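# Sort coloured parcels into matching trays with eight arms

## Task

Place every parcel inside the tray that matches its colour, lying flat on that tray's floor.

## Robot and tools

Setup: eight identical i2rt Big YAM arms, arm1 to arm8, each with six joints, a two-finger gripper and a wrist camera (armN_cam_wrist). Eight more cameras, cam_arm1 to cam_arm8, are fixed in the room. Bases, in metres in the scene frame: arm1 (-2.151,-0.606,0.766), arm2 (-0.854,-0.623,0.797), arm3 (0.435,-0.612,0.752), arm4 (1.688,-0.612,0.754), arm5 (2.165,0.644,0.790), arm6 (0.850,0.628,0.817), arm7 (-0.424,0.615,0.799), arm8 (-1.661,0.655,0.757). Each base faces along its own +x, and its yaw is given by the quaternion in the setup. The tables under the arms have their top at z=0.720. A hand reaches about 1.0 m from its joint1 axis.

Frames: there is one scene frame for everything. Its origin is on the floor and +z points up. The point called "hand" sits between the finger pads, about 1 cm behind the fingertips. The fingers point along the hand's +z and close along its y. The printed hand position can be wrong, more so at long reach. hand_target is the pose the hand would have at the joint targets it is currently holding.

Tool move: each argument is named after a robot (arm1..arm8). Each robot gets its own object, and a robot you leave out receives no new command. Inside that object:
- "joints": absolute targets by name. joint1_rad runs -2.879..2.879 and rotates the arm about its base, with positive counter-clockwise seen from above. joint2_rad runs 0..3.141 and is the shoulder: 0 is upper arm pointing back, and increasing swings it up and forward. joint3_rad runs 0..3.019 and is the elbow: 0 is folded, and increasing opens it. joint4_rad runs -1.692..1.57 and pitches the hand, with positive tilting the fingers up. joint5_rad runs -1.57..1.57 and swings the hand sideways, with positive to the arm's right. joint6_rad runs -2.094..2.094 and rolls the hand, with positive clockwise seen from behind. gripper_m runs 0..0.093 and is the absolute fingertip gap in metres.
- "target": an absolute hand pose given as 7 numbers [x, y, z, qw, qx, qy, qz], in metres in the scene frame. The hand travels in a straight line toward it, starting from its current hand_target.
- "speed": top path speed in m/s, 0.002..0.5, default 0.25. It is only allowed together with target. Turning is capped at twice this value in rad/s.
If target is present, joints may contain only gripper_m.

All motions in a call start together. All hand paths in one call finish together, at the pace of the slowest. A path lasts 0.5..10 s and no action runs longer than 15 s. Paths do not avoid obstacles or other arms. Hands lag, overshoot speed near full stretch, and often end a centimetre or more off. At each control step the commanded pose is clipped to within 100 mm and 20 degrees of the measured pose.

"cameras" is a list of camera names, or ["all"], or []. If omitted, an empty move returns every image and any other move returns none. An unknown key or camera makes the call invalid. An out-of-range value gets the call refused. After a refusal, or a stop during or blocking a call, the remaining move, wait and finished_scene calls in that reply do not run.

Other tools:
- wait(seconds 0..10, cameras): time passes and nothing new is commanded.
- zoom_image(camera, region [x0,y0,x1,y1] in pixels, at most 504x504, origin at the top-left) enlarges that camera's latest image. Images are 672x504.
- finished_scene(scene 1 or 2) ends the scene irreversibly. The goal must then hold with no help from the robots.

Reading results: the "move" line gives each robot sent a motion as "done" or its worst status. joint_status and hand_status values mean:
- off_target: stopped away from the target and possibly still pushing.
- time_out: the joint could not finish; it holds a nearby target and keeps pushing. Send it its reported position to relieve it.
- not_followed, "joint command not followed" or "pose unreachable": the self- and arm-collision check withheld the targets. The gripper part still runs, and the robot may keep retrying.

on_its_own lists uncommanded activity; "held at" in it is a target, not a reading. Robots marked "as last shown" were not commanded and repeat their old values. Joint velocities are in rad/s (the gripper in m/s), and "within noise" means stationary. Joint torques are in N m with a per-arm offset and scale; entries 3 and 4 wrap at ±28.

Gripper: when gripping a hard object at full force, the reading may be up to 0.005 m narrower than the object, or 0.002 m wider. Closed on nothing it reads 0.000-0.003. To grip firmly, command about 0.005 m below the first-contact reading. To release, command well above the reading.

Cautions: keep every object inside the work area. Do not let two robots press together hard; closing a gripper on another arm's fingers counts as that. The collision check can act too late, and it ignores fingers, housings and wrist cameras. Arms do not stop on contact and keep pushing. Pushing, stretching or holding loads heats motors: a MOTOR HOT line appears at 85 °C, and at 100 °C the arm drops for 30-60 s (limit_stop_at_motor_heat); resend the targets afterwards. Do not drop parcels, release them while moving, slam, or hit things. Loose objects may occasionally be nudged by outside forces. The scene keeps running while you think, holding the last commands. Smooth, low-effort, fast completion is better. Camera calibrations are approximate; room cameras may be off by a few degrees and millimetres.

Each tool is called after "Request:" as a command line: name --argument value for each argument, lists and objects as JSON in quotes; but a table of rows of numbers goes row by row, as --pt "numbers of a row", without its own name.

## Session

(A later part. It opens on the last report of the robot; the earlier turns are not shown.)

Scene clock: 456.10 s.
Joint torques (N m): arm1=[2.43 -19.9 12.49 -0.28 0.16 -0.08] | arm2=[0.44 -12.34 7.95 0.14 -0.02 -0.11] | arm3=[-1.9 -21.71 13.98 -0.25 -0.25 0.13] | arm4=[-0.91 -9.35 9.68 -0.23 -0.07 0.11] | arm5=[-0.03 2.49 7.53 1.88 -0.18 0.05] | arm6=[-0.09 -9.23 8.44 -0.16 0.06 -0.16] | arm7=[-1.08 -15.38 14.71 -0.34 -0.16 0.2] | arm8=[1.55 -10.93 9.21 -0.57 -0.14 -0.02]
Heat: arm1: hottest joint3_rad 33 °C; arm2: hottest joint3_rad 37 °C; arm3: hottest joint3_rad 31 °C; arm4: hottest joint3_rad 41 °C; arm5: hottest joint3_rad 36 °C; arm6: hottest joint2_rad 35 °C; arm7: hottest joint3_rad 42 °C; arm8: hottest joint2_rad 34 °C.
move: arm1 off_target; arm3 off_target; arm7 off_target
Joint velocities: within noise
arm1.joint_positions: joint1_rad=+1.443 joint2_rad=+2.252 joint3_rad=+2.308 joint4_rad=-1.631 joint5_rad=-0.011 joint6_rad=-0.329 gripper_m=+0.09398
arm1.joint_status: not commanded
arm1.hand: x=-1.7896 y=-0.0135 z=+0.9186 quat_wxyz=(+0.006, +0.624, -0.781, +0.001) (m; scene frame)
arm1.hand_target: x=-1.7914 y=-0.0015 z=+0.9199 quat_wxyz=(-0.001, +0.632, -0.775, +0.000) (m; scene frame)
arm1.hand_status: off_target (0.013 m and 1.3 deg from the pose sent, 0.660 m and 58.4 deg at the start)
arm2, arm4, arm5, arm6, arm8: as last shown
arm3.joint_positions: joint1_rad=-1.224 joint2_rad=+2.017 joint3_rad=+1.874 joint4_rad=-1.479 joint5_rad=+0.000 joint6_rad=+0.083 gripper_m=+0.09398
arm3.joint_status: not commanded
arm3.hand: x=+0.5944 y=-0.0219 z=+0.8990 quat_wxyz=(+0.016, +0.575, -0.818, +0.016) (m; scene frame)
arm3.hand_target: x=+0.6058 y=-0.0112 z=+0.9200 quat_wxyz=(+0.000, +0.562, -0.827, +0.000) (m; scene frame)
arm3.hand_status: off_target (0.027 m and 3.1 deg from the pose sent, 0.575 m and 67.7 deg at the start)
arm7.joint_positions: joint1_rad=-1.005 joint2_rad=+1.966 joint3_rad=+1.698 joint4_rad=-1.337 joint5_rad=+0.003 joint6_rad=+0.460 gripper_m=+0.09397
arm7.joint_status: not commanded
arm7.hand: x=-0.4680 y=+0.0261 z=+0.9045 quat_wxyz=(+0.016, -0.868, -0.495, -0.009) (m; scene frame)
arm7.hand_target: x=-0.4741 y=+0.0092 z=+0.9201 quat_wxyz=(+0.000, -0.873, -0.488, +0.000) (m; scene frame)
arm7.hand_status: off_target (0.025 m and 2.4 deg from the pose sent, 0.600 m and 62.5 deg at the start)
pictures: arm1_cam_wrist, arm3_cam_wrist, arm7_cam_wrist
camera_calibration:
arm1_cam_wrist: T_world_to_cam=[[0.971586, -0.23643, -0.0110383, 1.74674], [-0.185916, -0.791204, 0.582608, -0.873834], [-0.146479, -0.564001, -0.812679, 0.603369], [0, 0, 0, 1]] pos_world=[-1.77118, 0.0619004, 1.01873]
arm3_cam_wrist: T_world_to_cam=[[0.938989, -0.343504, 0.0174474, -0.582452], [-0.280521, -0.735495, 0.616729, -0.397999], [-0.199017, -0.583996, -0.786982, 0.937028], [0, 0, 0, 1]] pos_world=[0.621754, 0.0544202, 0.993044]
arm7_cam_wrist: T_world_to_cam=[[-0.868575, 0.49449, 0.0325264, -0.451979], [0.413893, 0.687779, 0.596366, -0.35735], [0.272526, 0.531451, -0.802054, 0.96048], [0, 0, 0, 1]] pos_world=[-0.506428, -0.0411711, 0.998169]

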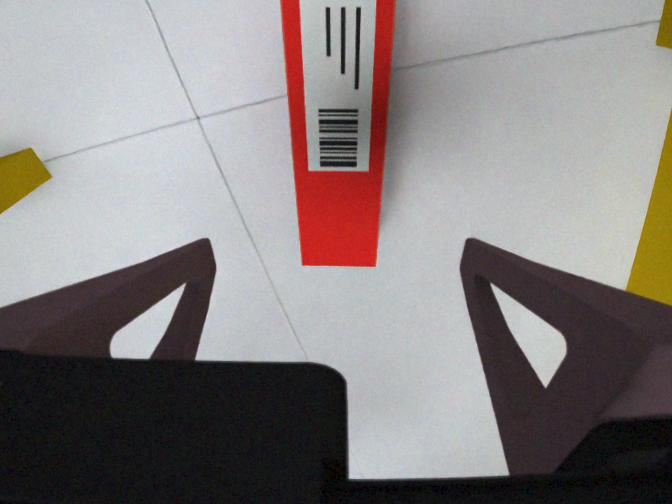

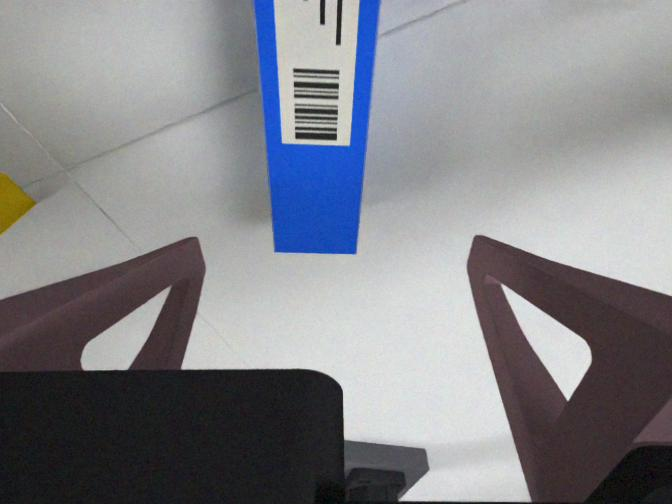

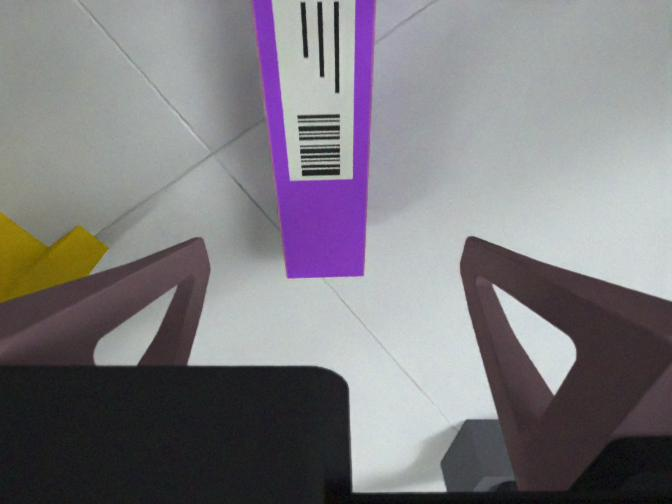

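Request:
move --arm1 '{"target":[-1.782,0.033,0.85,0,-0.632,0.775,0],"speed":0.15}' --arm3 '{"target":[0.614,0.036,0.845,0,-0.562,0.827,0],"speed":0.15}' --arm7 '{"target":[-0.488,-0.012,0.845,0,0.873,0.488,0],"speed":0.15}' --cameras '["arm1_cam_wrist","arm3_cam_wrist","arm7_cam_wrist"]'

Scene clock: 508.67 s.
Joint torques (N m): arm1=[1.73 -21.83 12.46 0.31 0.16 0.04] | arm2=[0.44 -12.4 7.95 0.16 -0.02 -0.11] | arm3=[-1.2 -23.88 13.71 0.36 -0.25 0.13] | arm4=[-0.91 -9.35 9.68 -0.23 -0.07 0.11] | arm5=[-0.56 2.9 7.36 1.76 -0.19 0.01] | arm6=[-0.15 -9.23 8.46 -0.16 0.06 -0.16] | arm7=[-1.32 -16.38 13.09 0.44 -0.14 0.04] | arm8=[1.49 -10.64 9.24 -0.57 -0.13 0]
Heat: arm1: hottest joint3_rad 37 °C; arm2: hottest joint3_rad 37 °C; arm3: hottest joint3_rad 35 °C; arm4: hottest joint3_rad 41 °C; arm5: hottest joint3_rad 36 °C; arm6: hottest joint2_rad 34 °C; arm7: hottest joint3_rad 49 °C; arm8: hottest joint3_rad 33 °C.
move: arm1 off_target; arm3 off_target; arm7 off_target
Joint velocities: within noise
arm1.joint_positions: joint1_rad=+1.458 joint2_rad=+2.409 joint3_rad=+2.400 joint4_rad=-1.585 joint5_rad=-0.011 joint6_rad=-0.330 gripper_m=+0.09398
arm1.joint_status: not commanded
arm1.hand: x=-1.7824 y=+0.0187 z=+0.8448 quat_wxyz=(+0.015, +0.630, -0.776, +0.004) (m; scene frame)
arm1.hand_target: x=-1.7825 y=+0.0323 z=+0.8500 quat_wxyz=(+0.000, +0.632, -0.775, +0.000) (m; scene frame)
arm1.hand_status: off_target (0.015 m and 1.8 deg from the pose sent, 0.083 m and 1.3 deg at the start)
arm2, arm4, arm5, arm6, arm8: as last shown
arm3.joint_positions: joint1_rad=-1.224 joint2_rad=+2.189 joint3_rad=+1.961 joint4_rad=-1.416 joint5_rad=+0.000 joint6_rad=+0.090 gripper_m=+0.09398
arm3.joint_status: not commanded
arm3.hand: x=+0.6048 y=+0.0160 z=+0.8244 quat_wxyz=(+0.024, +0.571, -0.820, +0.023) (m; scene frame)
arm3.hand_target: x=+0.6137 y=+0.0344 z=+0.8455 quat_wxyz=(+0.000, +0.562, -0.827, +0.000) (m; scene frame)
arm3.hand_status: off_target (0.030 m and 4.0 deg from the pose sent, 0.082 m and 3.1 deg at the start)
arm7.joint_positions: joint1_rad=-1.024 joint2_rad=+2.084 joint3_rad=+1.698 joint4_rad=-1.229 joint5_rad=+0.003 joint6_rad=+0.458 gripper_m=+0.09397
arm7.joint_status: not commanded
arm7.hand: x=-0.4813 y=+0.0077 z=+0.8350 quat_wxyz=(+0.021, -0.873, -0.488, -0.012) (m; scene frame)
arm7.hand_target: x=-0.4881 y=-0.0110 z=+0.8454 quat_wxyz=(+0.000, -0.873, -0.488, +0.000) (m; scene frame)
arm7.hand_status: off_target (0.023 m and 2.7 deg from the pose sent, 0.074 m and 2.3 deg at the start)
pictures: arm1_cam_wrist, arm3_cam_wrist, arm7_cam_wrist
camera_calibration:
arm1_cam_wrist: T_world_to_cam=[[0.975088, -0.221169, -0.0169817, 1.75746], [-0.167554, -0.784549, 0.597, -0.783583], [-0.145361, -0.579282, -0.802061, 0.555907], [0, 0, 0, 1]] pos_world=[-1.76416, 0.0959621, 0.943516]
arm3_cam_wrist: T_world_to_cam=[[0.936375, -0.35046, 0.0194887, -0.577939], [-0.282644, -0.719931, 0.633886, -0.33421], [-0.208121, -0.599064, -0.773181, 0.896836], [0, 0, 0, 1]] pos_world=[0.633356, 0.0941089, 0.91653]
arm7_cam_wrist: T_world_to_cam=[[-0.859971, 0.509006, 0.0369025, -0.451814], [0.425079, 0.674406, 0.603725, -0.298356], [0.282413, 0.534873, -0.796338, 0.918065], [0, 0, 0, 1]] pos_world=[-0.520995, -0.0598584, 0.927888]

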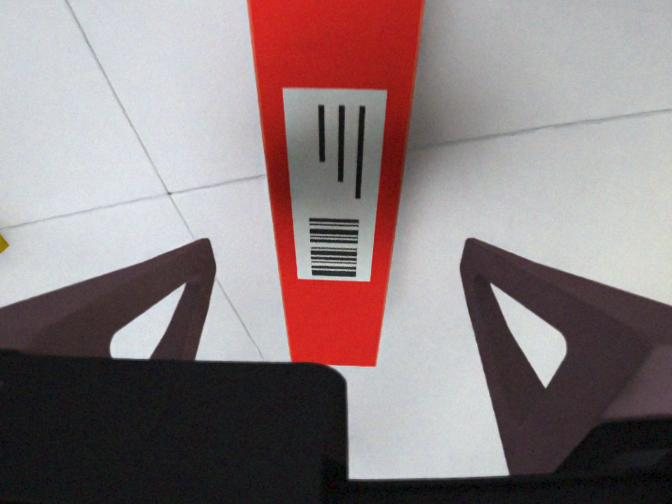

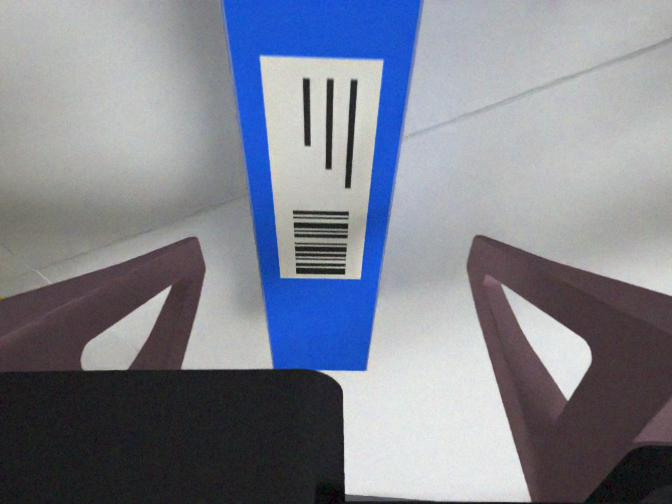

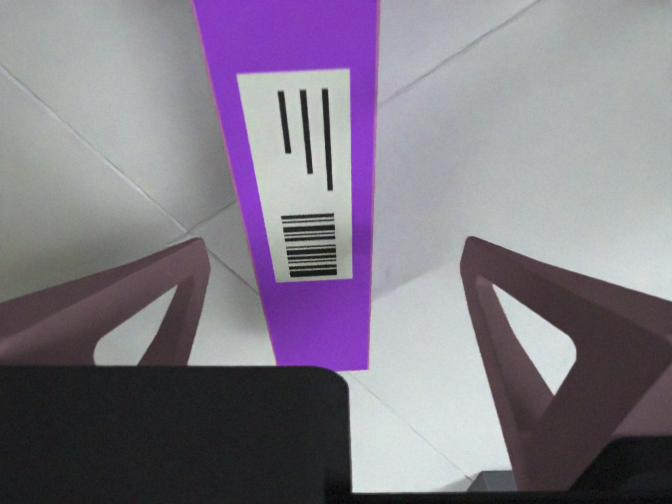

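Request:
move --arm1 '{"target":[-1.782,0.030,0.78,0,-0.632,0.775,0],"speed":0.12}' --arm3 '{"target":[0.607,0.038,0.783,0,-0.562,0.827,0],"speed":0.12}' --arm7 '{"target":[-0.479,-0.018,0.773,0,0.873,0.488,0],"speed":0.12}' --cameras '["arm1_cam_wrist","arm3_cam_wrist","arm7_cam_wrist"]'

Scene clock: 529.53 s.
Joint torques (N m): arm1=[1.73 -21.3 7.99 0.7 0.17 0.05] | arm2=[0.44 -12.4 7.94 0.16 -0.02 -0.11] | arm3=[-0.21 -24.35 9.2 0.57 -0.24 0.13] | arm4=[-0.91 -9.35 9.68 -0.21 -0.07 0.11] | arm5=[-0.56 3.25 7.45 1.84 -0.18 0.07] | arm6=[-0.09 -9.35 8.46 -0.16 0.06 -0.16] | arm7=[0.21 -16.97 9.37 0.5 -0.15 0.19] | arm8=[1.67 -10.81 9.17 -0.57 -0.14 0]
Heat: arm1: hottest joint3_rad 42 °C; arm2: hottest joint3_rad 37 °C; arm3: hottest joint3_rad 36 °C; arm4: hottest joint3_rad 41 °C; arm5: hottest joint3_rad 36 °C; arm6: hottest joint2_rad 34 °C; arm7: hottest joint3_rad 49 °C; arm8: hottest joint3_rad 33 °C.
move: arm1 off_target; arm3 done; arm7 done
Joint velocities: within noise
arm1.joint_positions: joint1_rad=+1.458 joint2_rad=+2.418 joint3_rad=+2.301 joint4_rad=-1.427 joint5_rad=-0.011 joint6_rad=-0.330 gripper_m=+0.09398
arm1.joint_status: not commanded
arm1.hand: x=-1.7763 y=+0.0280 z=+0.8006 quat_wxyz=(-0.009, +0.630, -0.776, -0.005) (m; scene frame)
arm1.hand_target: x=-1.7822 y=+0.0295 z=+0.7802 quat_wxyz=(+0.000, +0.632, -0.775, +0.000) (m; scene frame)
arm1.hand_status: off_target (0.021 m and 1.1 deg from the pose sent, 0.066 m and 1.8 deg at the start)
arm2, arm4, arm5, arm6, arm8: as last shown
arm3.joint_positions: joint1_rad=-1.224 joint2_rad=+2.233 joint3_rad=+1.930 joint4_rad=-1.289 joint5_rad=-0.001 joint6_rad=+0.102 gripper_m=+0.09398
arm3.joint_status: not commanded
arm3.hand: x=+0.6093 y=+0.0323 z=+0.7839 quat_wxyz=(+0.004, +0.567, -0.824, +0.006) (m; scene frame)
arm3.hand_target: x=+0.6070 y=+0.0379 z=+0.7830 quat_wxyz=(+0.000, +0.562, -0.827, +0.000) (m; scene frame)
arm3.hand_status: done (0.006 m and 1.1 deg from the pose sent, 0.047 m and 4.0 deg at the start)
arm7.joint_positions: joint1_rad=-1.024 joint2_rad=+2.177 joint3_rad=+1.698 joint4_rad=-1.095 joint5_rad=+0.003 joint6_rad=+0.458 gripper_m=+0.09397
arm7.joint_status: not commanded
arm7.hand: x=-0.4833 y=-0.0138 z=+0.7786 quat_wxyz=(+0.003, -0.873, -0.488, +0.000) (m; scene frame)
arm7.hand_target: x=-0.4791 y=-0.0178 z=+0.7730 quat_wxyz=(+0.000, -0.873, -0.488, +0.000) (m; scene frame)
arm7.hand_status: done (0.008 m and 0.4 deg from the pose sent, 0.067 m and 2.7 deg at the start)
pictures: arm1_cam_wrist, arm3_cam_wrist, arm7_cam_wrist
camera_calibration:
arm1_cam_wrist: T_world_to_cam=[[0.975416, -0.22037, -0.00127546, 1.74094], [-0.182078, -0.809159, 0.558667, -0.743388], [-0.124145, -0.5447, -0.829391, 0.585272], [0, 0, 0, 1]] pos_world=[-1.76084, 0.100929, 0.902946]
arm3_cam_wrist: T_world_to_cam=[[0.932318, -0.361353, 0.0143641, -0.568778], [-0.298803, -0.747344, 0.593459, -0.253166], [-0.203713, -0.557585, -0.804736, 0.897], [0, 0, 0, 1]] pos_world=[0.637366, 0.105422, 0.880262]
arm7_cam_wrist: T_world_to_cam=[[-0.859866, 0.510161, 0.0191396, -0.4266], [0.42735, 0.698767, 0.573669, -0.224126], [0.279289, 0.501458, -0.818863, 0.900728], [0, 0, 0, 1]] pos_world=[-0.522602, -0.0774308, 0.874312]

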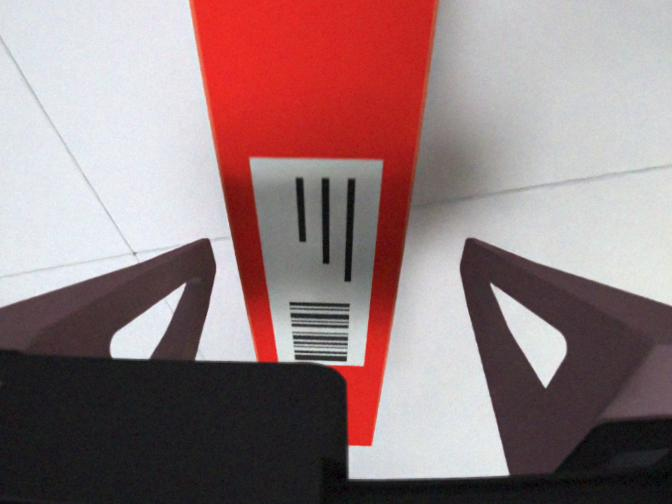

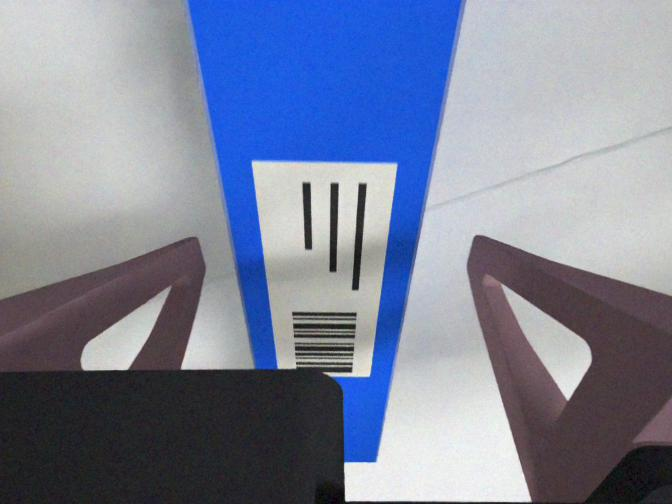

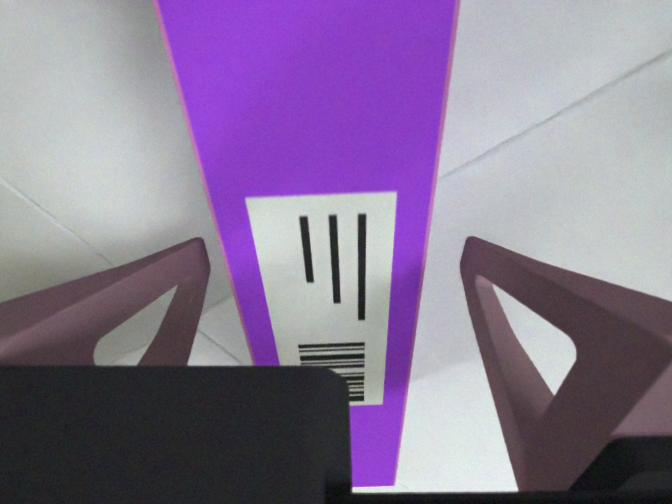

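Request:
move --arm1 '{"target":[-1.786,0.026,0.757,0,-0.632,0.775,0],"speed":0.1}' --arm3 '{"target":[0.603,0.037,0.762,0,-0.562,0.827,0],"speed":0.1}' --arm7 '{"target":[-0.477,-0.014,0.758,0,0.873,0.488,0],"speed":0.1}' --cameras '["arm1_cam_wrist","arm3_cam_wrist","arm7_cam_wrist"]'

Request:
move --arm1 '{"joints":{"gripper_m":0.048}}' --arm3 '{"joints":{"gripper_m":0.048}}' --arm7 '{"joints":{"gripper_m":0.048}}' --cameras '["arm1_cam_wrist","arm3_cam_wrist","arm7_cam_wrist"]'

Scene clock: 540.97 s.
Joint torques (N m): arm1=[1.67 -21.89 7.72 0.87 0.15 0.07] | arm2=[0.5 -12.4 7.95 0.16 -0.02 -0.11] | arm3=[0.03 -23.06 8.77 0.65 -0.22 0.12] | arm4=[-0.85 -9.35 9.68 -0.23 -0.07 0.11] | arm5=[-0.38 3.37 7.47 1.68 -0.22 0.06] | arm6=[-0.09 -9.35 8.44 -0.17 0.06 -0.16] | arm7=[0.5 -16.32 7.8 0.58 -0.15 0.2] | arm8=[1.55 -10.75 9.16 -0.54 -0.16 0.01]
Heat: arm1: hottest joint3_rad 40 °C; arm2: hottest joint3_rad 37 °C; arm3: hottest joint3_rad 35 °C; arm4: hottest joint3_rad 41 °C; arm5: hottest joint3_rad 36 °C; arm6: hottest joint2_rad 34 °C; arm7: hottest joint3_rad 48 °C; arm8: hottest joint3_rad 33 °C.
move: arm1 off_target; arm3 off_target; arm7 off_target
Joint velocities: within noise
arm1.joint_positions: joint1_rad=+1.458 joint2_rad=+2.418 joint3_rad=+2.235 joint4_rad=-1.362 joint5_rad=-0.011 joint6_rad=-0.330 gripper_m=+0.09398
arm1.joint_status: not commanded
arm1.hand: x=-1.7783 y=+0.0242 z=+0.7757 quat_wxyz=(-0.008, +0.630, -0.776, -0.004) (m; scene frame)
arm1.hand_target: x=-1.7861 y=+0.0256 z=+0.7572 quat_wxyz=(+0.000, +0.632, -0.775, +0.000) (m; scene frame)
arm1.hand_status: off_target (0.020 m and 1.1 deg from the pose sent, 0.045 m and 1.1 deg at the start)
arm2, arm4, arm5, arm6, arm8: as last shown
arm3.joint_positions: joint1_rad=-1.224 joint2_rad=+2.238 joint3_rad=+1.901 joint4_rad=-1.243 joint5_rad=-0.001 joint6_rad=+0.107 gripper_m=+0.09398
arm3.joint_status: not commanded
arm3.hand: x=+0.6095 y=+0.0327 z=+0.7703 quat_wxyz=(+0.000, +0.565, -0.825, +0.002) (m; scene frame)
arm3.hand_target: x=+0.6030 y=+0.0367 z=+0.7620 quat_wxyz=(+0.000, +0.562, -0.827, +0.000) (m; scene frame)
arm3.hand_status: off_target (0.011 m and 0.4 deg from the pose sent, 0.023 m and 1.1 deg at the start)
arm7.joint_positions: joint1_rad=-1.024 joint2_rad=+2.179 joint3_rad=+1.688 joint4_rad=-1.059 joint5_rad=+0.003 joint6_rad=+0.459 gripper_m=+0.09397
arm7.joint_status: not commanded
arm7.hand: x=-0.4837 y=-0.0181 z=+0.7738 quat_wxyz=(-0.007, -0.873, -0.487, +0.007) (m; scene frame)
arm7.hand_target: x=-0.4772 y=-0.0137 z=+0.7584 quat_wxyz=(+0.000, -0.873, -0.488, +0.000) (m; scene frame)
arm7.hand_status: off_target (0.018 m and 1.1 deg from the pose sent, 0.022 m and 0.4 deg at the start)
pictures: arm1_cam_wrist, arm3_cam_wrist, arm7_cam_wrist
camera_calibration:
arm1_cam_wrist: T_world_to_cam=[[0.975405, -0.220414, -0.00162329, 1.74226], [-0.181791, -0.808608, 0.559558, -0.733008], [-0.124647, -0.5455, -0.82879, 0.561008], [0, 0, 0, 1]] pos_world=[-1.76274, 0.0973325, 0.877946]
arm3_cam_wrist: T_world_to_cam=[[0.930193, -0.366842, 0.0129812, -0.566113], [-0.3051, -0.753004, 0.583008, -0.232674], [-0.204097, -0.54627, -0.812363, 0.892053], [0, 0, 0, 1]] pos_world=[0.63767, 0.104423, 0.86767]
arm7_cam_wrist: T_world_to_cam=[[-0.859096, 0.511739, 0.00881219, -0.416282], [0.429631, 0.711685, 0.555808, -0.203058], [0.278157, 0.481278, -0.831264, 0.907822], [0, 0, 0, 1]] pos_world=[-0.522903, -0.0793746, 0.871169]

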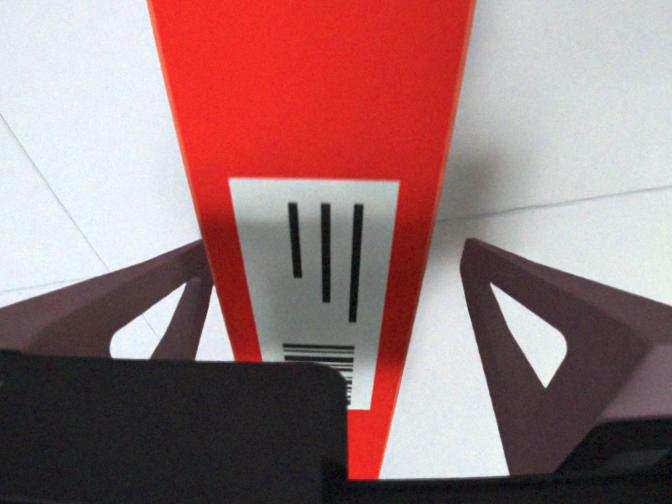

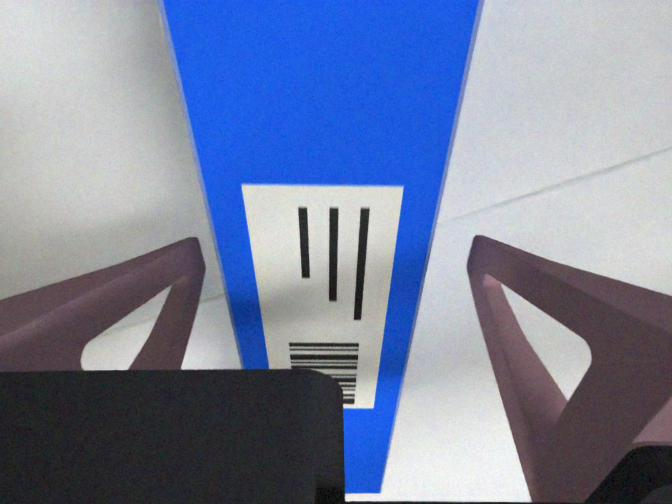

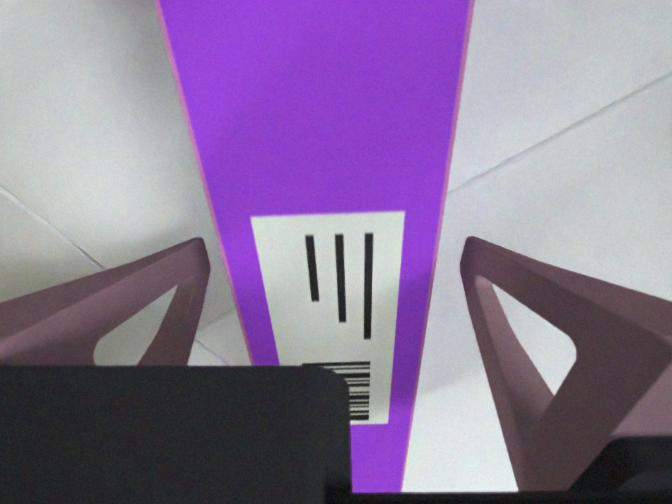

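Scene clock: 541.57 s.
Joint torques (N m): arm1=[2.14 -21.89 7.69 0.81 0.13 0.06] | arm2=[0.44 -12.34 7.95 0.16 -0.02 -0.11] | arm3=[0.15 -23.18 8.79 0.58 -0.21 0.13] | arm4=[-0.85 -9.35 9.68 -0.23 -0.07 0.11] | arm5=[-0.09 3.37 7.3 1.87 -0.2 0.06] | arm6=[-0.09 -9.29 8.46 -0.16 0.06 -0.16] | arm7=[0.44 -16.21 7.84 0.55 -0.14 0.18] | arm8=[1.55 -10.87 9.18 -0.59 -0.14 -0.02]
Heat: arm1: hottest joint3_rad 40 °C; arm2: hottest joint3_rad 37 °C; arm3: hottest joint3_rad 35 °C; arm4: hottest joint3_rad 41 °C; arm5: hottest joint3_rad 36 °C; arm6: hottest joint2_rad 34 °C; arm7: hottest joint3_rad 48 °C; arm8: hottest joint3_rad 33 °C.
move: arm1 off_target; arm3 off_target; arm7 off_target
Joint velocities: within noise
arm1.joint_positions: joint1_rad=+1.458 joint2_rad=+2.418 joint3_rad=+2.235 joint4_rad=-1.362 joint5_rad=-0.010 joint6_rad=-0.329 gripper_m=+0.05924
arm1.joint_status: gripper_m off_target (ended at +0.05927, target +0.04800)
arm1.hand: x=-1.7783 y=+0.0242 z=+0.7757 quat_wxyz=(-0.008, +0.630, -0.776, -0.004) (m; scene frame)
arm1.hand_target: x=-1.7861 y=+0.0256 z=+0.7572 quat_wxyz=(+0.000, +0.632, -0.775, +0.000) (m; scene frame)
arm1.hand_status: not commanded
arm2, arm4, arm5, arm6, arm8: as last shown
arm3.joint_positions: joint1_rad=-1.224 joint2_rad=+2.238 joint3_rad=+1.901 joint4_rad=-1.242 joint5_rad=-0.001 joint6_rad=+0.108 gripper_m=+0.05864
arm3.joint_status: gripper_m off_target (ended at +0.05867, target +0.04800)
arm3.hand: x=+0.6094 y=+0.0328 z=+0.7703 quat_wxyz=(+0.000, +0.565, -0.825, +0.001) (m; scene frame)
arm3.hand_target: x=+0.6030 y=+0.0368 z=+0.7620 quat_wxyz=(+0.000, +0.562, -0.827, +0.000) (m; scene frame)
arm3.hand_status: not commanded
arm7.joint_positions: joint1_rad=-1.024 joint2_rad=+2.179 joint3_rad=+1.688 joint4_rad=-1.059 joint5_rad=+0.002 joint6_rad=+0.459 gripper_m=+0.06071
arm7.joint_status: gripper_m off_target (ended at +0.06075, target +0.04800)
arm7.hand: x=-0.4836 y=-0.0182 z=+0.7738 quat_wxyz=(-0.007, -0.873, -0.487, +0.006) (m; scene frame)
arm7.hand_target: x=-0.4772 y=-0.0137 z=+0.7584 quat_wxyz=(+0.000, -0.873, -0.488, +0.000) (m; scene frame)
arm7.hand_status: not commanded
pictures: arm1_cam_wrist, arm3_cam_wrist, arm7_cam_wrist
camera_calibration:
arm1_cam_wrist: T_world_to_cam=[[0.975312, -0.220829, -0.0013038, 1.74176], [-0.182293, -0.808418, 0.559668, -0.73399], [-0.124645, -0.545613, -0.828716, 0.560969], [0, 0, 0, 1]] pos_world=[-1.76264, 0.0973328, 0.877946]
arm3_cam_wrist: T_world_to_cam=[[0.930071, -0.367177, 0.0122072, -0.565292], [-0.304995, -0.753185, 0.582829, -0.232492], [-0.204807, -0.545796, -0.812503, 0.892632], [0, 0, 0, 1]] pos_world=[0.63767, 0.104523, 0.86767]
arm7_cam_wrist: T_world_to_cam=[[-0.859082, 0.511773, 0.00815075, -0.415694], [0.42926, 0.711716, 0.556053, -0.203464], [0.278772, 0.481194, -0.831107, 0.908], [0, 0, 0, 1]] pos_world=[-0.522902, -0.0793748, 0.87117]

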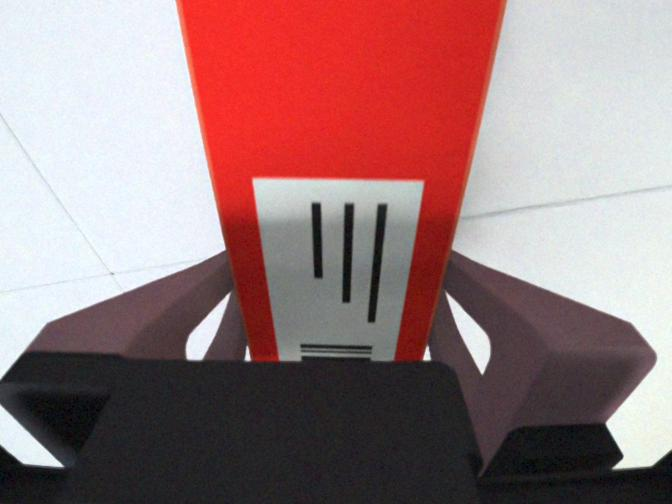

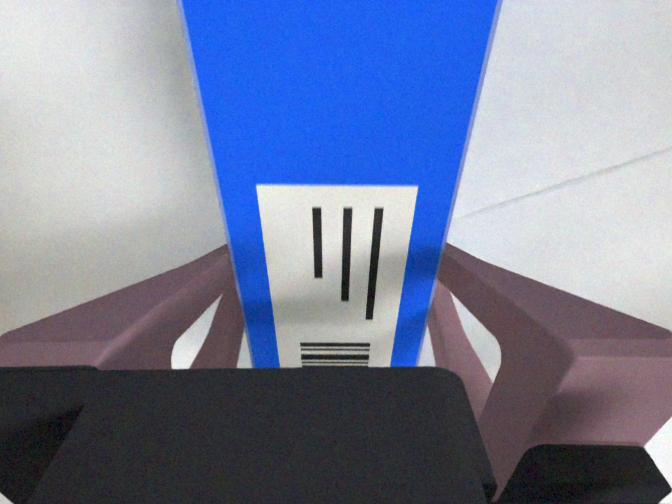

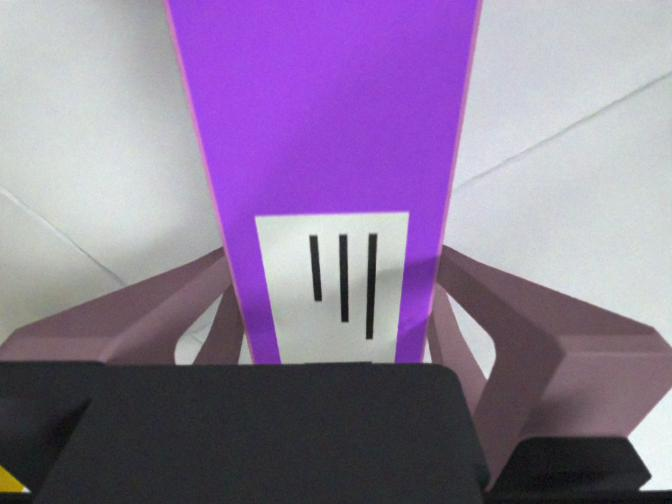

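Request:
move --arm1 '{"target":[-1.786,0.02,0.88,0,-0.632,0.775,0],"speed":0.15}' --arm3 '{"target":[0.603,0.03,0.88,0,-0.562,0.827,0],"speed":0.15}' --arm7 '{"target":[-0.477,-0.01,0.88,0,0.873,0.488,0],"speed":0.15}' --cameras '["arm1_cam_wrist","arm3_cam_wrist","arm7_cam_wrist"]'

Request:
move --arm1 '{"target":[-1.958,-0.279,1.03,0,-0.632,0.775,0],"speed":0.25}' --arm3 '{"target":[0.534,-0.245,1.03,0,-0.562,0.827,0],"speed":0.25}' --arm7 '{"target":[-0.460,0.237,1.03,0,0.873,0.488,0],"speed":0.25}'

Scene clock: 556.33 s.
Joint torques (N m): arm1=[1.44 -21.71 12.57 -0.14 0.15 0.02] | arm2=[0.44 -12.4 7.95 0.16 -0.02 -0.1] | arm3=[-0.26 -25.58 13.87 -0.43 -0.23 0.09] | arm4=[-0.85 -9.35 9.68 -0.23 -0.07 0.11] | arm5=[-0.26 3.49 7.36 1.74 -0.16 0.05] | arm6=[-0.15 -9.35 8.47 -0.17 0.06 -0.16] | arm7=[0.38 -17.61 14.34 -0.39 -0.14 0.18] | arm8=[1.55 -10.81 9.21 -0.55 -0.13 0.01]
Heat: arm1: hottest joint3_rad 38 °C; arm2: hottest joint3_rad 37 °C; arm3: hottest joint3_rad 35 °C; arm4: hottest joint3_rad 41 °C; arm5: hottest joint3_rad 36 °C; arm6: hottest joint2_rad 34 °C; arm7: hottest joint3_rad 46 °C; arm8: hottest joint3_rad 33 °C.
move: arm1 off_target; arm3 off_target; arm7 off_target
Joint velocities: within noise
arm1.joint_positions: joint1_rad=+1.458 joint2_rad=+2.351 joint3_rad=+2.359 joint4_rad=-1.598 joint5_rad=-0.010 joint6_rad=-0.329 gripper_m=+0.05924
arm1.joint_status: not commanded
arm1.hand: x=-1.7881 y=+0.0092 z=+0.8701 quat_wxyz=(+0.012, +0.630, -0.776, +0.003) (m; scene frame)
arm1.hand_target: x=-1.7864 y=+0.0194 z=+0.8800 quat_wxyz=(-0.001, +0.632, -0.775, +0.000) (m; scene frame)
arm1.hand_status: off_target (0.015 m and 1.5 deg from the pose sent, 0.105 m and 1.1 deg at the start)
arm2, arm4, arm5, arm6, arm8: as last shown
arm3.joint_positions: joint1_rad=-1.224 joint2_rad=+2.169 joint3_rad=+1.977 joint4_rad=-1.455 joint5_rad=-0.001 joint6_rad=+0.108 gripper_m=+0.05864
arm3.joint_status: not commanded
arm3.hand: x=+0.6037 y=+0.0127 z=+0.8431 quat_wxyz=(+0.026, +0.564, -0.825, +0.024) (m; scene frame)
arm3.hand_target: x=+0.6025 y=+0.0281 z=+0.8802 quat_wxyz=(+0.000, +0.562, -0.827, -0.001) (m; scene frame)
arm3.hand_status: off_target (0.041 m and 4.0 deg from the pose sent, 0.110 m and 0.4 deg at the start)
arm7.joint_positions: joint1_rad=-1.024 joint2_rad=+2.065 joint3_rad=+1.714 joint4_rad=-1.275 joint5_rad=+0.002 joint6_rad=+0.459 gripper_m=+0.06071
arm7.joint_status: not commanded
arm7.hand: x=-0.4808 y=+0.0113 z=+0.8524 quat_wxyz=(+0.025, -0.873, -0.487, -0.016) (m; scene frame)
arm7.hand_target: x=-0.4769 y=-0.0085 z=+0.8804 quat_wxyz=(-0.001, -0.873, -0.488, +0.000) (m; scene frame)
arm7.hand_status: off_target (0.035 m and 3.4 deg from the pose sent, 0.107 m and 1.0 deg at the start)
pictures: arm1_cam_wrist, arm3_cam_wrist, arm7_cam_wrist
camera_calibration:
arm1_cam_wrist: T_world_to_cam=[[0.975056, -0.221463, -0.0148275, 1.75946], [-0.169633, -0.78661, 0.593691, -0.807929], [-0.143144, -0.576367, -0.804556, 0.576057], [0, 0, 0, 1]] pos_world=[-1.77017, 0.0861507, 0.969219]
arm3_cam_wrist: T_world_to_cam=[[0.930234, -0.366428, 0.0198853, -0.574758], [-0.294432, -0.712925, 0.636434, -0.343951], [-0.21903, -0.597888, -0.771075, 0.913915], [0, 0, 0, 1]] pos_world=[0.633564, 0.0905998, 0.935028]
arm7_cam_wrist: T_world_to_cam=[[-0.859211, 0.509974, 0.0410269, -0.457074], [0.425143, 0.66707, 0.611777, -0.318241], [0.284622, 0.543088, -0.789966, 0.925311], [0, 0, 0, 1]] pos_world=[-0.520789, -0.0571403, 0.944409]

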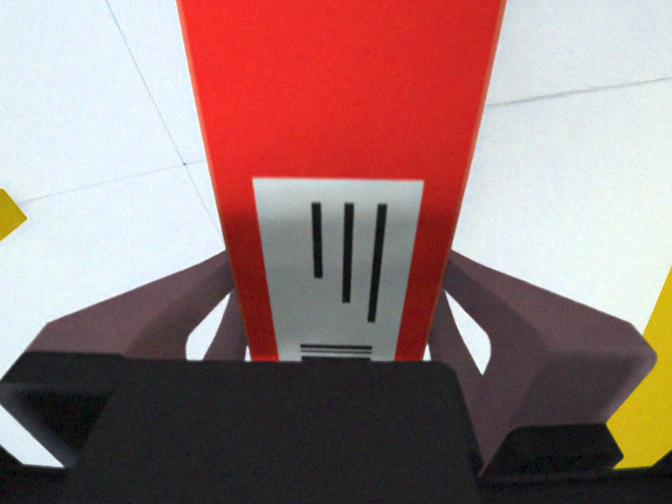

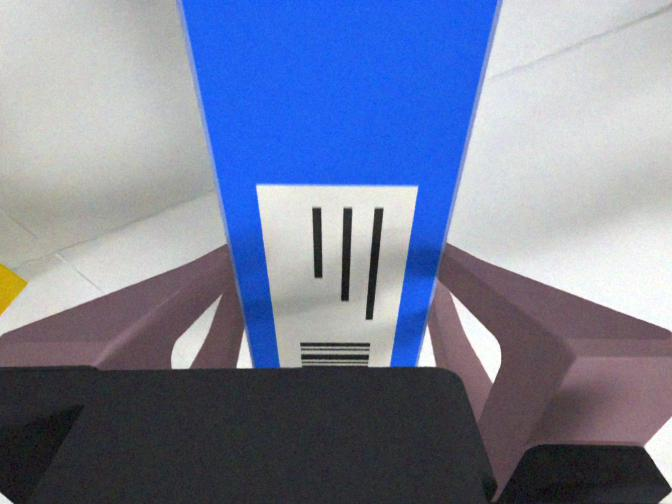

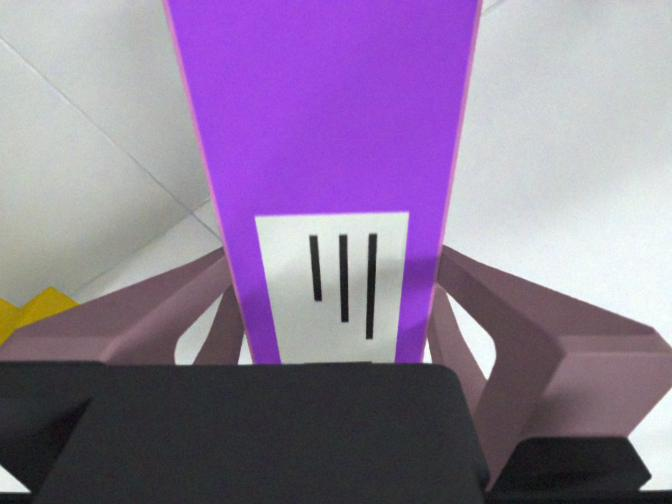

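Scene clock: 558.70 s.
Joint torques (N m): arm1=[0.79 -8.23 8.06 -0.14 0.14 -0.06] | arm2=[0.44 -12.4 7.95 0.16 -0.02 -0.11] | arm3=[-0.85 -12.51 9.42 -0.25 -0.2 -0.01] | arm4=[-0.91 -9.35 9.66 -0.23 -0.07 0.11] | arm5=[-0.21 3.31 7.47 1.81 -0.19 0.02] | arm6=[-0.03 -9.29 8.46 -0.16 0.06 -0.16] | arm7=[-0.38 -9.11 9.03 -0.29 -0.11 0.08] | arm8=[1.55 -10.93 9.17 -0.58 -0.13 0]
Heat: arm1: hottest joint3_rad 38 °C; arm2: hottest joint3_rad 37 °C; arm3: hottest joint2_rad 34 °C; arm4: hottest joint3_rad 41 °C; arm5: hottest joint3_rad 36 °C; arm6: hottest joint2_rad 34 °C; arm7: hottest joint3_rad 45 °C; arm8: hottest joint3_rad 33 °C.
move: arm1 done; arm3 done; arm7 done
Joint velocities: within noise
arm1.joint_positions: joint1_rad=+1.458 joint2_rad=+1.316 joint3_rad=+1.326 joint4_rad=-1.547 joint5_rad=-0.010 joint6_rad=-0.331 gripper_m=+0.05924
arm1.joint_status: not commanded
arm1.hand: x=-1.9580 y=-0.2740 z=+1.0354 quat_wxyz=(-0.012, +0.631, -0.776, -0.006) (m; scene frame)
arm1.hand_target: x=-1.9580 y=-0.2790 z=+1.0302 quat_wxyz=(+0.000, +0.632, -0.775, +0.000) (m; scene frame)
arm1.hand_status: done (0.007 m and 1.5 deg from the pose sent, 0.371 m and 1.5 deg at the start)
arm2, arm4, arm5, arm6, arm8: as last shown
arm3.joint_positions: joint1_rad=-1.224 joint2_rad=+1.352 joint3_rad=+1.356 joint4_rad=-1.584 joint5_rad=-0.002 joint6_rad=+0.108 gripper_m=+0.05864
arm3.joint_status: not commanded
arm3.hand: x=+0.5344 y=-0.2412 z=+1.0248 quat_wxyz=(+0.000, +0.565, -0.825, +0.002) (m; scene frame)
arm3.hand_target: x=+0.5340 y=-0.2449 z=+1.0299 quat_wxyz=(+0.000, +0.562, -0.827, +0.000) (m; scene frame)
arm3.hand_status: done (0.006 m and 0.4 deg from the pose sent, 0.326 m and 4.0 deg at the start)
arm7.joint_positions: joint1_rad=-1.024 joint2_rad=+1.338 joint3_rad=+1.246 joint4_rad=-1.459 joint5_rad=+0.002 joint6_rad=+0.459 gripper_m=+0.06071
arm7.joint_status: not commanded
arm7.hand: x=-0.4602 y=+0.2302 z=+1.0321 quat_wxyz=(-0.006, -0.873, -0.487, +0.006) (m; scene frame)
arm7.hand_target: x=-0.4601 y=+0.2369 z=+1.0299 quat_wxyz=(+0.000, -0.873, -0.488, +0.000) (m; scene frame)
arm7.hand_status: done (0.007 m and 1.0 deg from the pose sent, 0.288 m and 3.4 deg at the start)
camera_calibration:
arm1_cam_wrist: T_world_to_cam=[[0.975758, -0.218848, 0.00134371, 1.85021], [-0.18306, -0.812798, 0.553036, -1.14902], [-0.119938, -0.539875, -0.833156, 0.606473], [0, 0, 0, 1]] pos_world=[-1.94295, -0.201589, 1.13825]
arm2_cam_wrist: T_world_to_cam=[[0.958893, 0.283454, 0.0133699, 0.987956], [0.225535, -0.78986, 0.570311, -0.551913], [0.172217, -0.543852, -0.82132, 1.00686], [0, 0, 0, 1]] pos_world=[-0.996266, -0.168392, 1.12851]
arm3_cam_wrist: T_world_to_cam=[[0.93007, -0.367186, 0.0120365, -0.59902], [-0.304594, -0.75238, 0.584077, -0.611367], [-0.205409, -0.546899, -0.811609, 0.933545], [0, 0, 0, 1]] pos_world=[0.56267, -0.169377, 1.12197]
arm4_cam_wrist: T_world_to_cam=[[0.883365, 0.468579, 0.00995527, -1.2216], [0.378075, -0.724978, 0.575731, -1.33607], [0.276993, -0.504817, -0.817579, 0.423368], [0, 0, 0, 1]] pos_world=[1.46698, -0.182481, 1.12751]
arm5_cam_wrist: T_world_to_cam=[[-0.378277, 0.92567, 0.00649354, 0.218147], [0.85608, 0.352491, -0.377991, -1.3535], [-0.352183, -0.137426, -0.925787, 2.12652], [0, 0, 0, 1]] pos_world=[1.99014, 0.567401, 1.45567]
arm6_cam_wrist: T_world_to_cam=[[-0.900544, -0.434721, 0.00621115, 1.02968], [-0.350464, 0.734308, 0.581349, -0.423751], [-0.257286, 0.521354, -0.81363, 1.08307], [0, 0, 0, 1]] pos_world=[1.05742, 0.194123, 1.12117]
arm7_cam_wrist: T_world_to_cam=[[-0.859061, 0.511803, 0.00844853, -0.525101], [0.429234, 0.711281, 0.55663, -0.534393], [0.278876, 0.481806, -0.830717, 0.996097], [0, 0, 0, 1]] pos_world=[-0.499502, 0.168927, 1.12937]
arm8_cam_wrist: T_world_to_cam=[[-0.441263, 0.897327, -0.00953409, -1.30605], [0.727466, 0.363914, 0.581686, 0.704219], [0.525433, 0.249741, -0.813357, 1.90347], [0, 0, 0, 1]] pos_world=[-2.08875, 0.440302, 1.12612]

Request:
move --arm1 '{"joints":{"joint1_rad":-1.539,"joint6_rad":0.21}}' --arm3 '{"joints":{"joint1_rad":2.108,"joint6_rad":-0.14}}' --arm7 '{"joints":{"joint1_rad":2.149,"joint6_rad":0.13}}' --cameras '["cam_arm1","cam_arm3","cam_arm7"]'

Scene clock: 574.10 s.
Joint torques (N m): arm1=[0.62 -9.41 8.03 -0.06 0.07 0.06] | arm2=[0.44 -12.34 7.95 0.16 -0.02 -0.11] | arm3=[0.32 -13.86 9.36 -0.29 -0.17 -0.2] | arm4=[-0.85 -9.29 9.68 -0.23 -0.07 0.11] | arm5=[-0.03 2.49 7.39 1.83 -0.16 0.05] | arm6=[-0.09 -9.29 8.47 -0.16 0.05 -0.16] | arm7=[0.21 -9.7 9.01 -0.29 -0.09 0.04] | arm8=[1.32 -10.99 9.24 -0.62 -0.14 0.01]
Heat: arm1: hottest joint3_rad 37 °C; arm2: hottest joint3_rad 37 °C; arm3: hottest joint3_rad 34 °C; arm4: hottest joint3_rad 41 °C; arm5: hottest joint3_rad 36 °C; arm6: hottest joint2_rad 34 °C; arm7: hottest joint3_rad 44 °C; arm8: hottest joint3_rad 33 °C.
move: arm1 done; arm3 done; arm7 done
Joint velocities: within noise
arm1.joint_positions: joint1_rad=-1.530 joint2_rad=+1.329 joint3_rad=+1.326 joint4_rad=-1.547 joint5_rad=-0.008 joint6_rad=+0.203 gripper_m=+0.05921
arm1.joint_status: all done
arm1.hand: x=-2.2950 y=-0.9600 z=+1.0367 quat_wxyz=(-0.015, -0.881, -0.473, +0.006) (m; scene frame)
arm1.hand_target: x=-2.2958 y=-0.9532 z=+1.0360 quat_wxyz=(-0.011, -0.885, -0.466, +0.001) (m; scene frame)
arm1.hand_status: not commanded
arm2.joint_positions: joint1_rad=-0.603 joint2_rad=+1.389 joint3_rad=+1.296 joint4_rad=-1.463 joint5_rad=+0.001 joint6_rad=+0.014 gripper_m=+0.08993
arm2.joint_status: not commanded
arm2.hand: x=-0.9756 y=-0.2378 z=+1.0320 quat_wxyz=(-0.005, +0.803, -0.596, -0.006) (m; scene frame)
arm2.hand_target: x=-0.9758 y=-0.2415 z=+1.0301 quat_wxyz=(+0.000, +0.805, -0.593, +0.000) (m; scene frame)
arm2.hand_status: not commanded
arm3.joint_positions: joint1_rad=+2.098 joint2_rad=+1.365 joint3_rad=+1.356 joint4_rad=-1.584 joint5_rad=-0.003 joint6_rad=-0.125 gripper_m=+0.05875
arm3.joint_status: all done
arm3.hand: x=+0.4017 y=-0.9992 z=+1.0147 quat_wxyz=(-0.006, +0.692, +0.722, +0.014) (m; scene frame)
arm3.hand_target: x=+0.4060 y=-0.9941 z=+1.0248 quat_wxyz=(-0.001, +0.683, +0.730, +0.008) (m; scene frame)
arm3.hand_status: not commanded
arm4.joint_positions: joint1_rad=+1.112 joint2_rad=+1.393 joint3_rad=+1.409 joint4_rad=-1.578 joint5_rad=+0.013 joint6_rad=+0.020 gripper_m=+0.08992
arm4.joint_status: not commanded
arm4.hand: x=+1.5011 y=-0.2502 z=+1.0281 quat_wxyz=(-0.001, +0.853, -0.521, -0.003) (m; scene frame)
arm4.hand_target: x=+1.5075 y=-0.2521 z=+1.0254 quat_wxyz=(+0.004, +0.848, -0.529, +0.004) (m; scene frame)
arm4.hand_status: not commanded
arm5.joint_positions: joint1_rad=+0.655 joint2_rad=+0.625 joint3_rad=+1.427 joint4_rad=-1.371 joint5_rad=+0.001 joint6_rad=-0.010 gripper_m=+0.09397
arm5.joint_status: not commanded
arm5.hand: x=+1.9525 y=+0.5540 z=+1.3379 quat_wxyz=(+0.089, +0.861, +0.177, -0.469) (m; scene frame)
arm5.hand_target: x=+1.9554 y=+0.5532 z=+1.3504 quat_wxyz=(+0.096, +0.854, +0.175, -0.481) (m; scene frame)
arm5.hand_status: not commanded
arm6.joint_positions: joint1_rad=-0.506 joint2_rad=+1.412 joint3_rad=+1.246 joint4_rad=-1.413 joint5_rad=-0.001 joint6_rad=+0.004 gripper_m=+0.08989
arm6.joint_status: not commanded
arm6.hand: x=+1.0247 y=+0.2639 z=+1.0234 quat_wxyz=(+0.003, -0.535, -0.845, -0.002) (m; scene frame)
arm6.hand_target: x=+1.0257 y=+0.2674 z=+1.0298 quat_wxyz=(+0.000, -0.529, -0.849, +0.000) (m; scene frame)
arm6.hand_status: not commanded
arm7.joint_positions: joint1_rad=+2.144 joint2_rad=+1.345 joint3_rad=+1.246 joint4_rad=-1.460 joint5_rad=+0.000 joint6_rad=+0.137 gripper_m=+0.06067
arm7.joint_status: all done
arm7.hand: x=-0.3973 y=+0.9997 z=+1.0315 quat_wxyz=(-0.005, +0.631, -0.776, -0.006) (m; scene frame)
arm7.hand_target: x=-0.4000 y=+0.9925 z=+1.0319 quat_wxyz=(-0.001, +0.636, -0.772, -0.002) (m; scene frame)
arm7.hand_status: not commanded
arm8.joint_positions: joint1_rad=-0.495 joint2_rad=+1.390 joint3_rad=+1.399 joint4_rad=-1.569 joint5_rad=+0.002 joint6_rad=+0.007 gripper_m=+0.08993
arm8.joint_status: not commanded
arm8.hand: x=-2.0227 y=+0.4729 z=+1.0306 quat_wxyz=(-0.001, -0.973, -0.229, +0.006) (m; scene frame)
arm8.hand_target: x=-2.0196 y=+0.4762 z=+1.0297 quat_wxyz=(+0.000, -0.974, -0.225, +0.000) (m; scene frame)
arm8.hand_status: not commanded
pictures: cam_arm1, cam_arm3, cam_arm7

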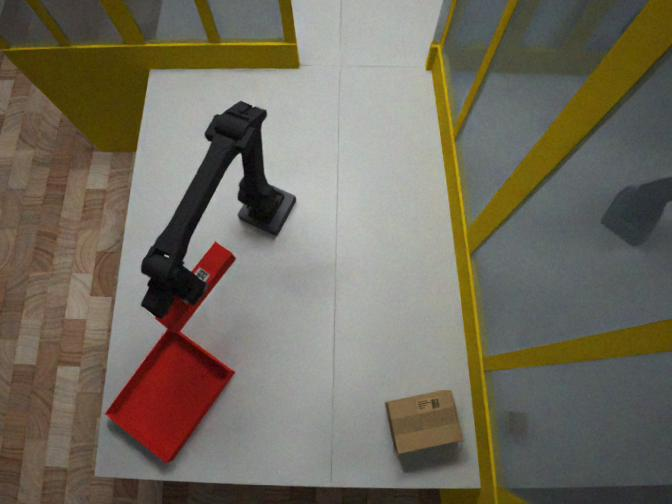

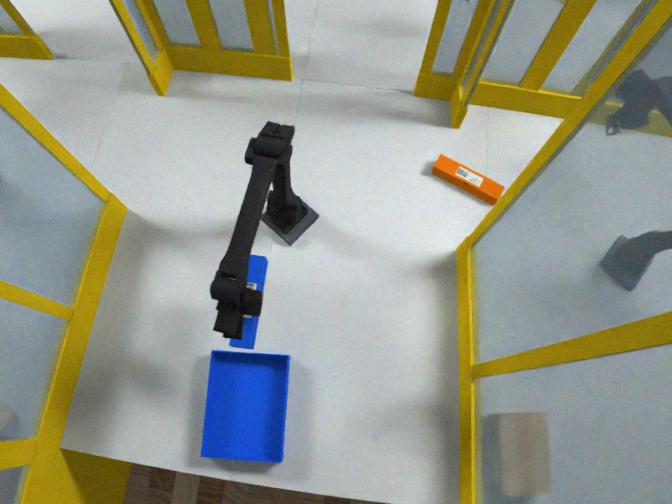

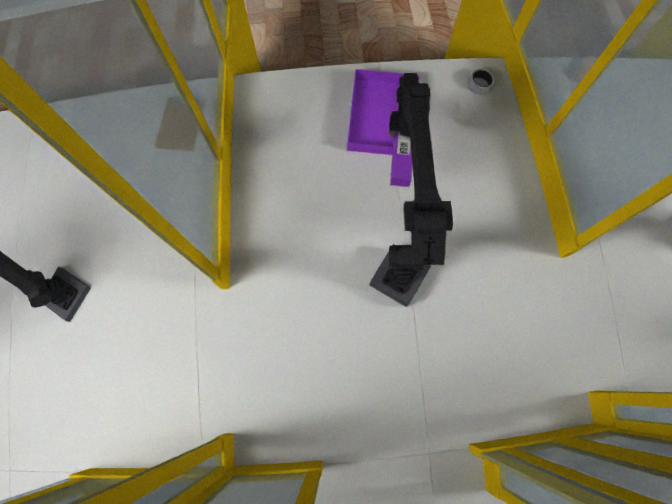

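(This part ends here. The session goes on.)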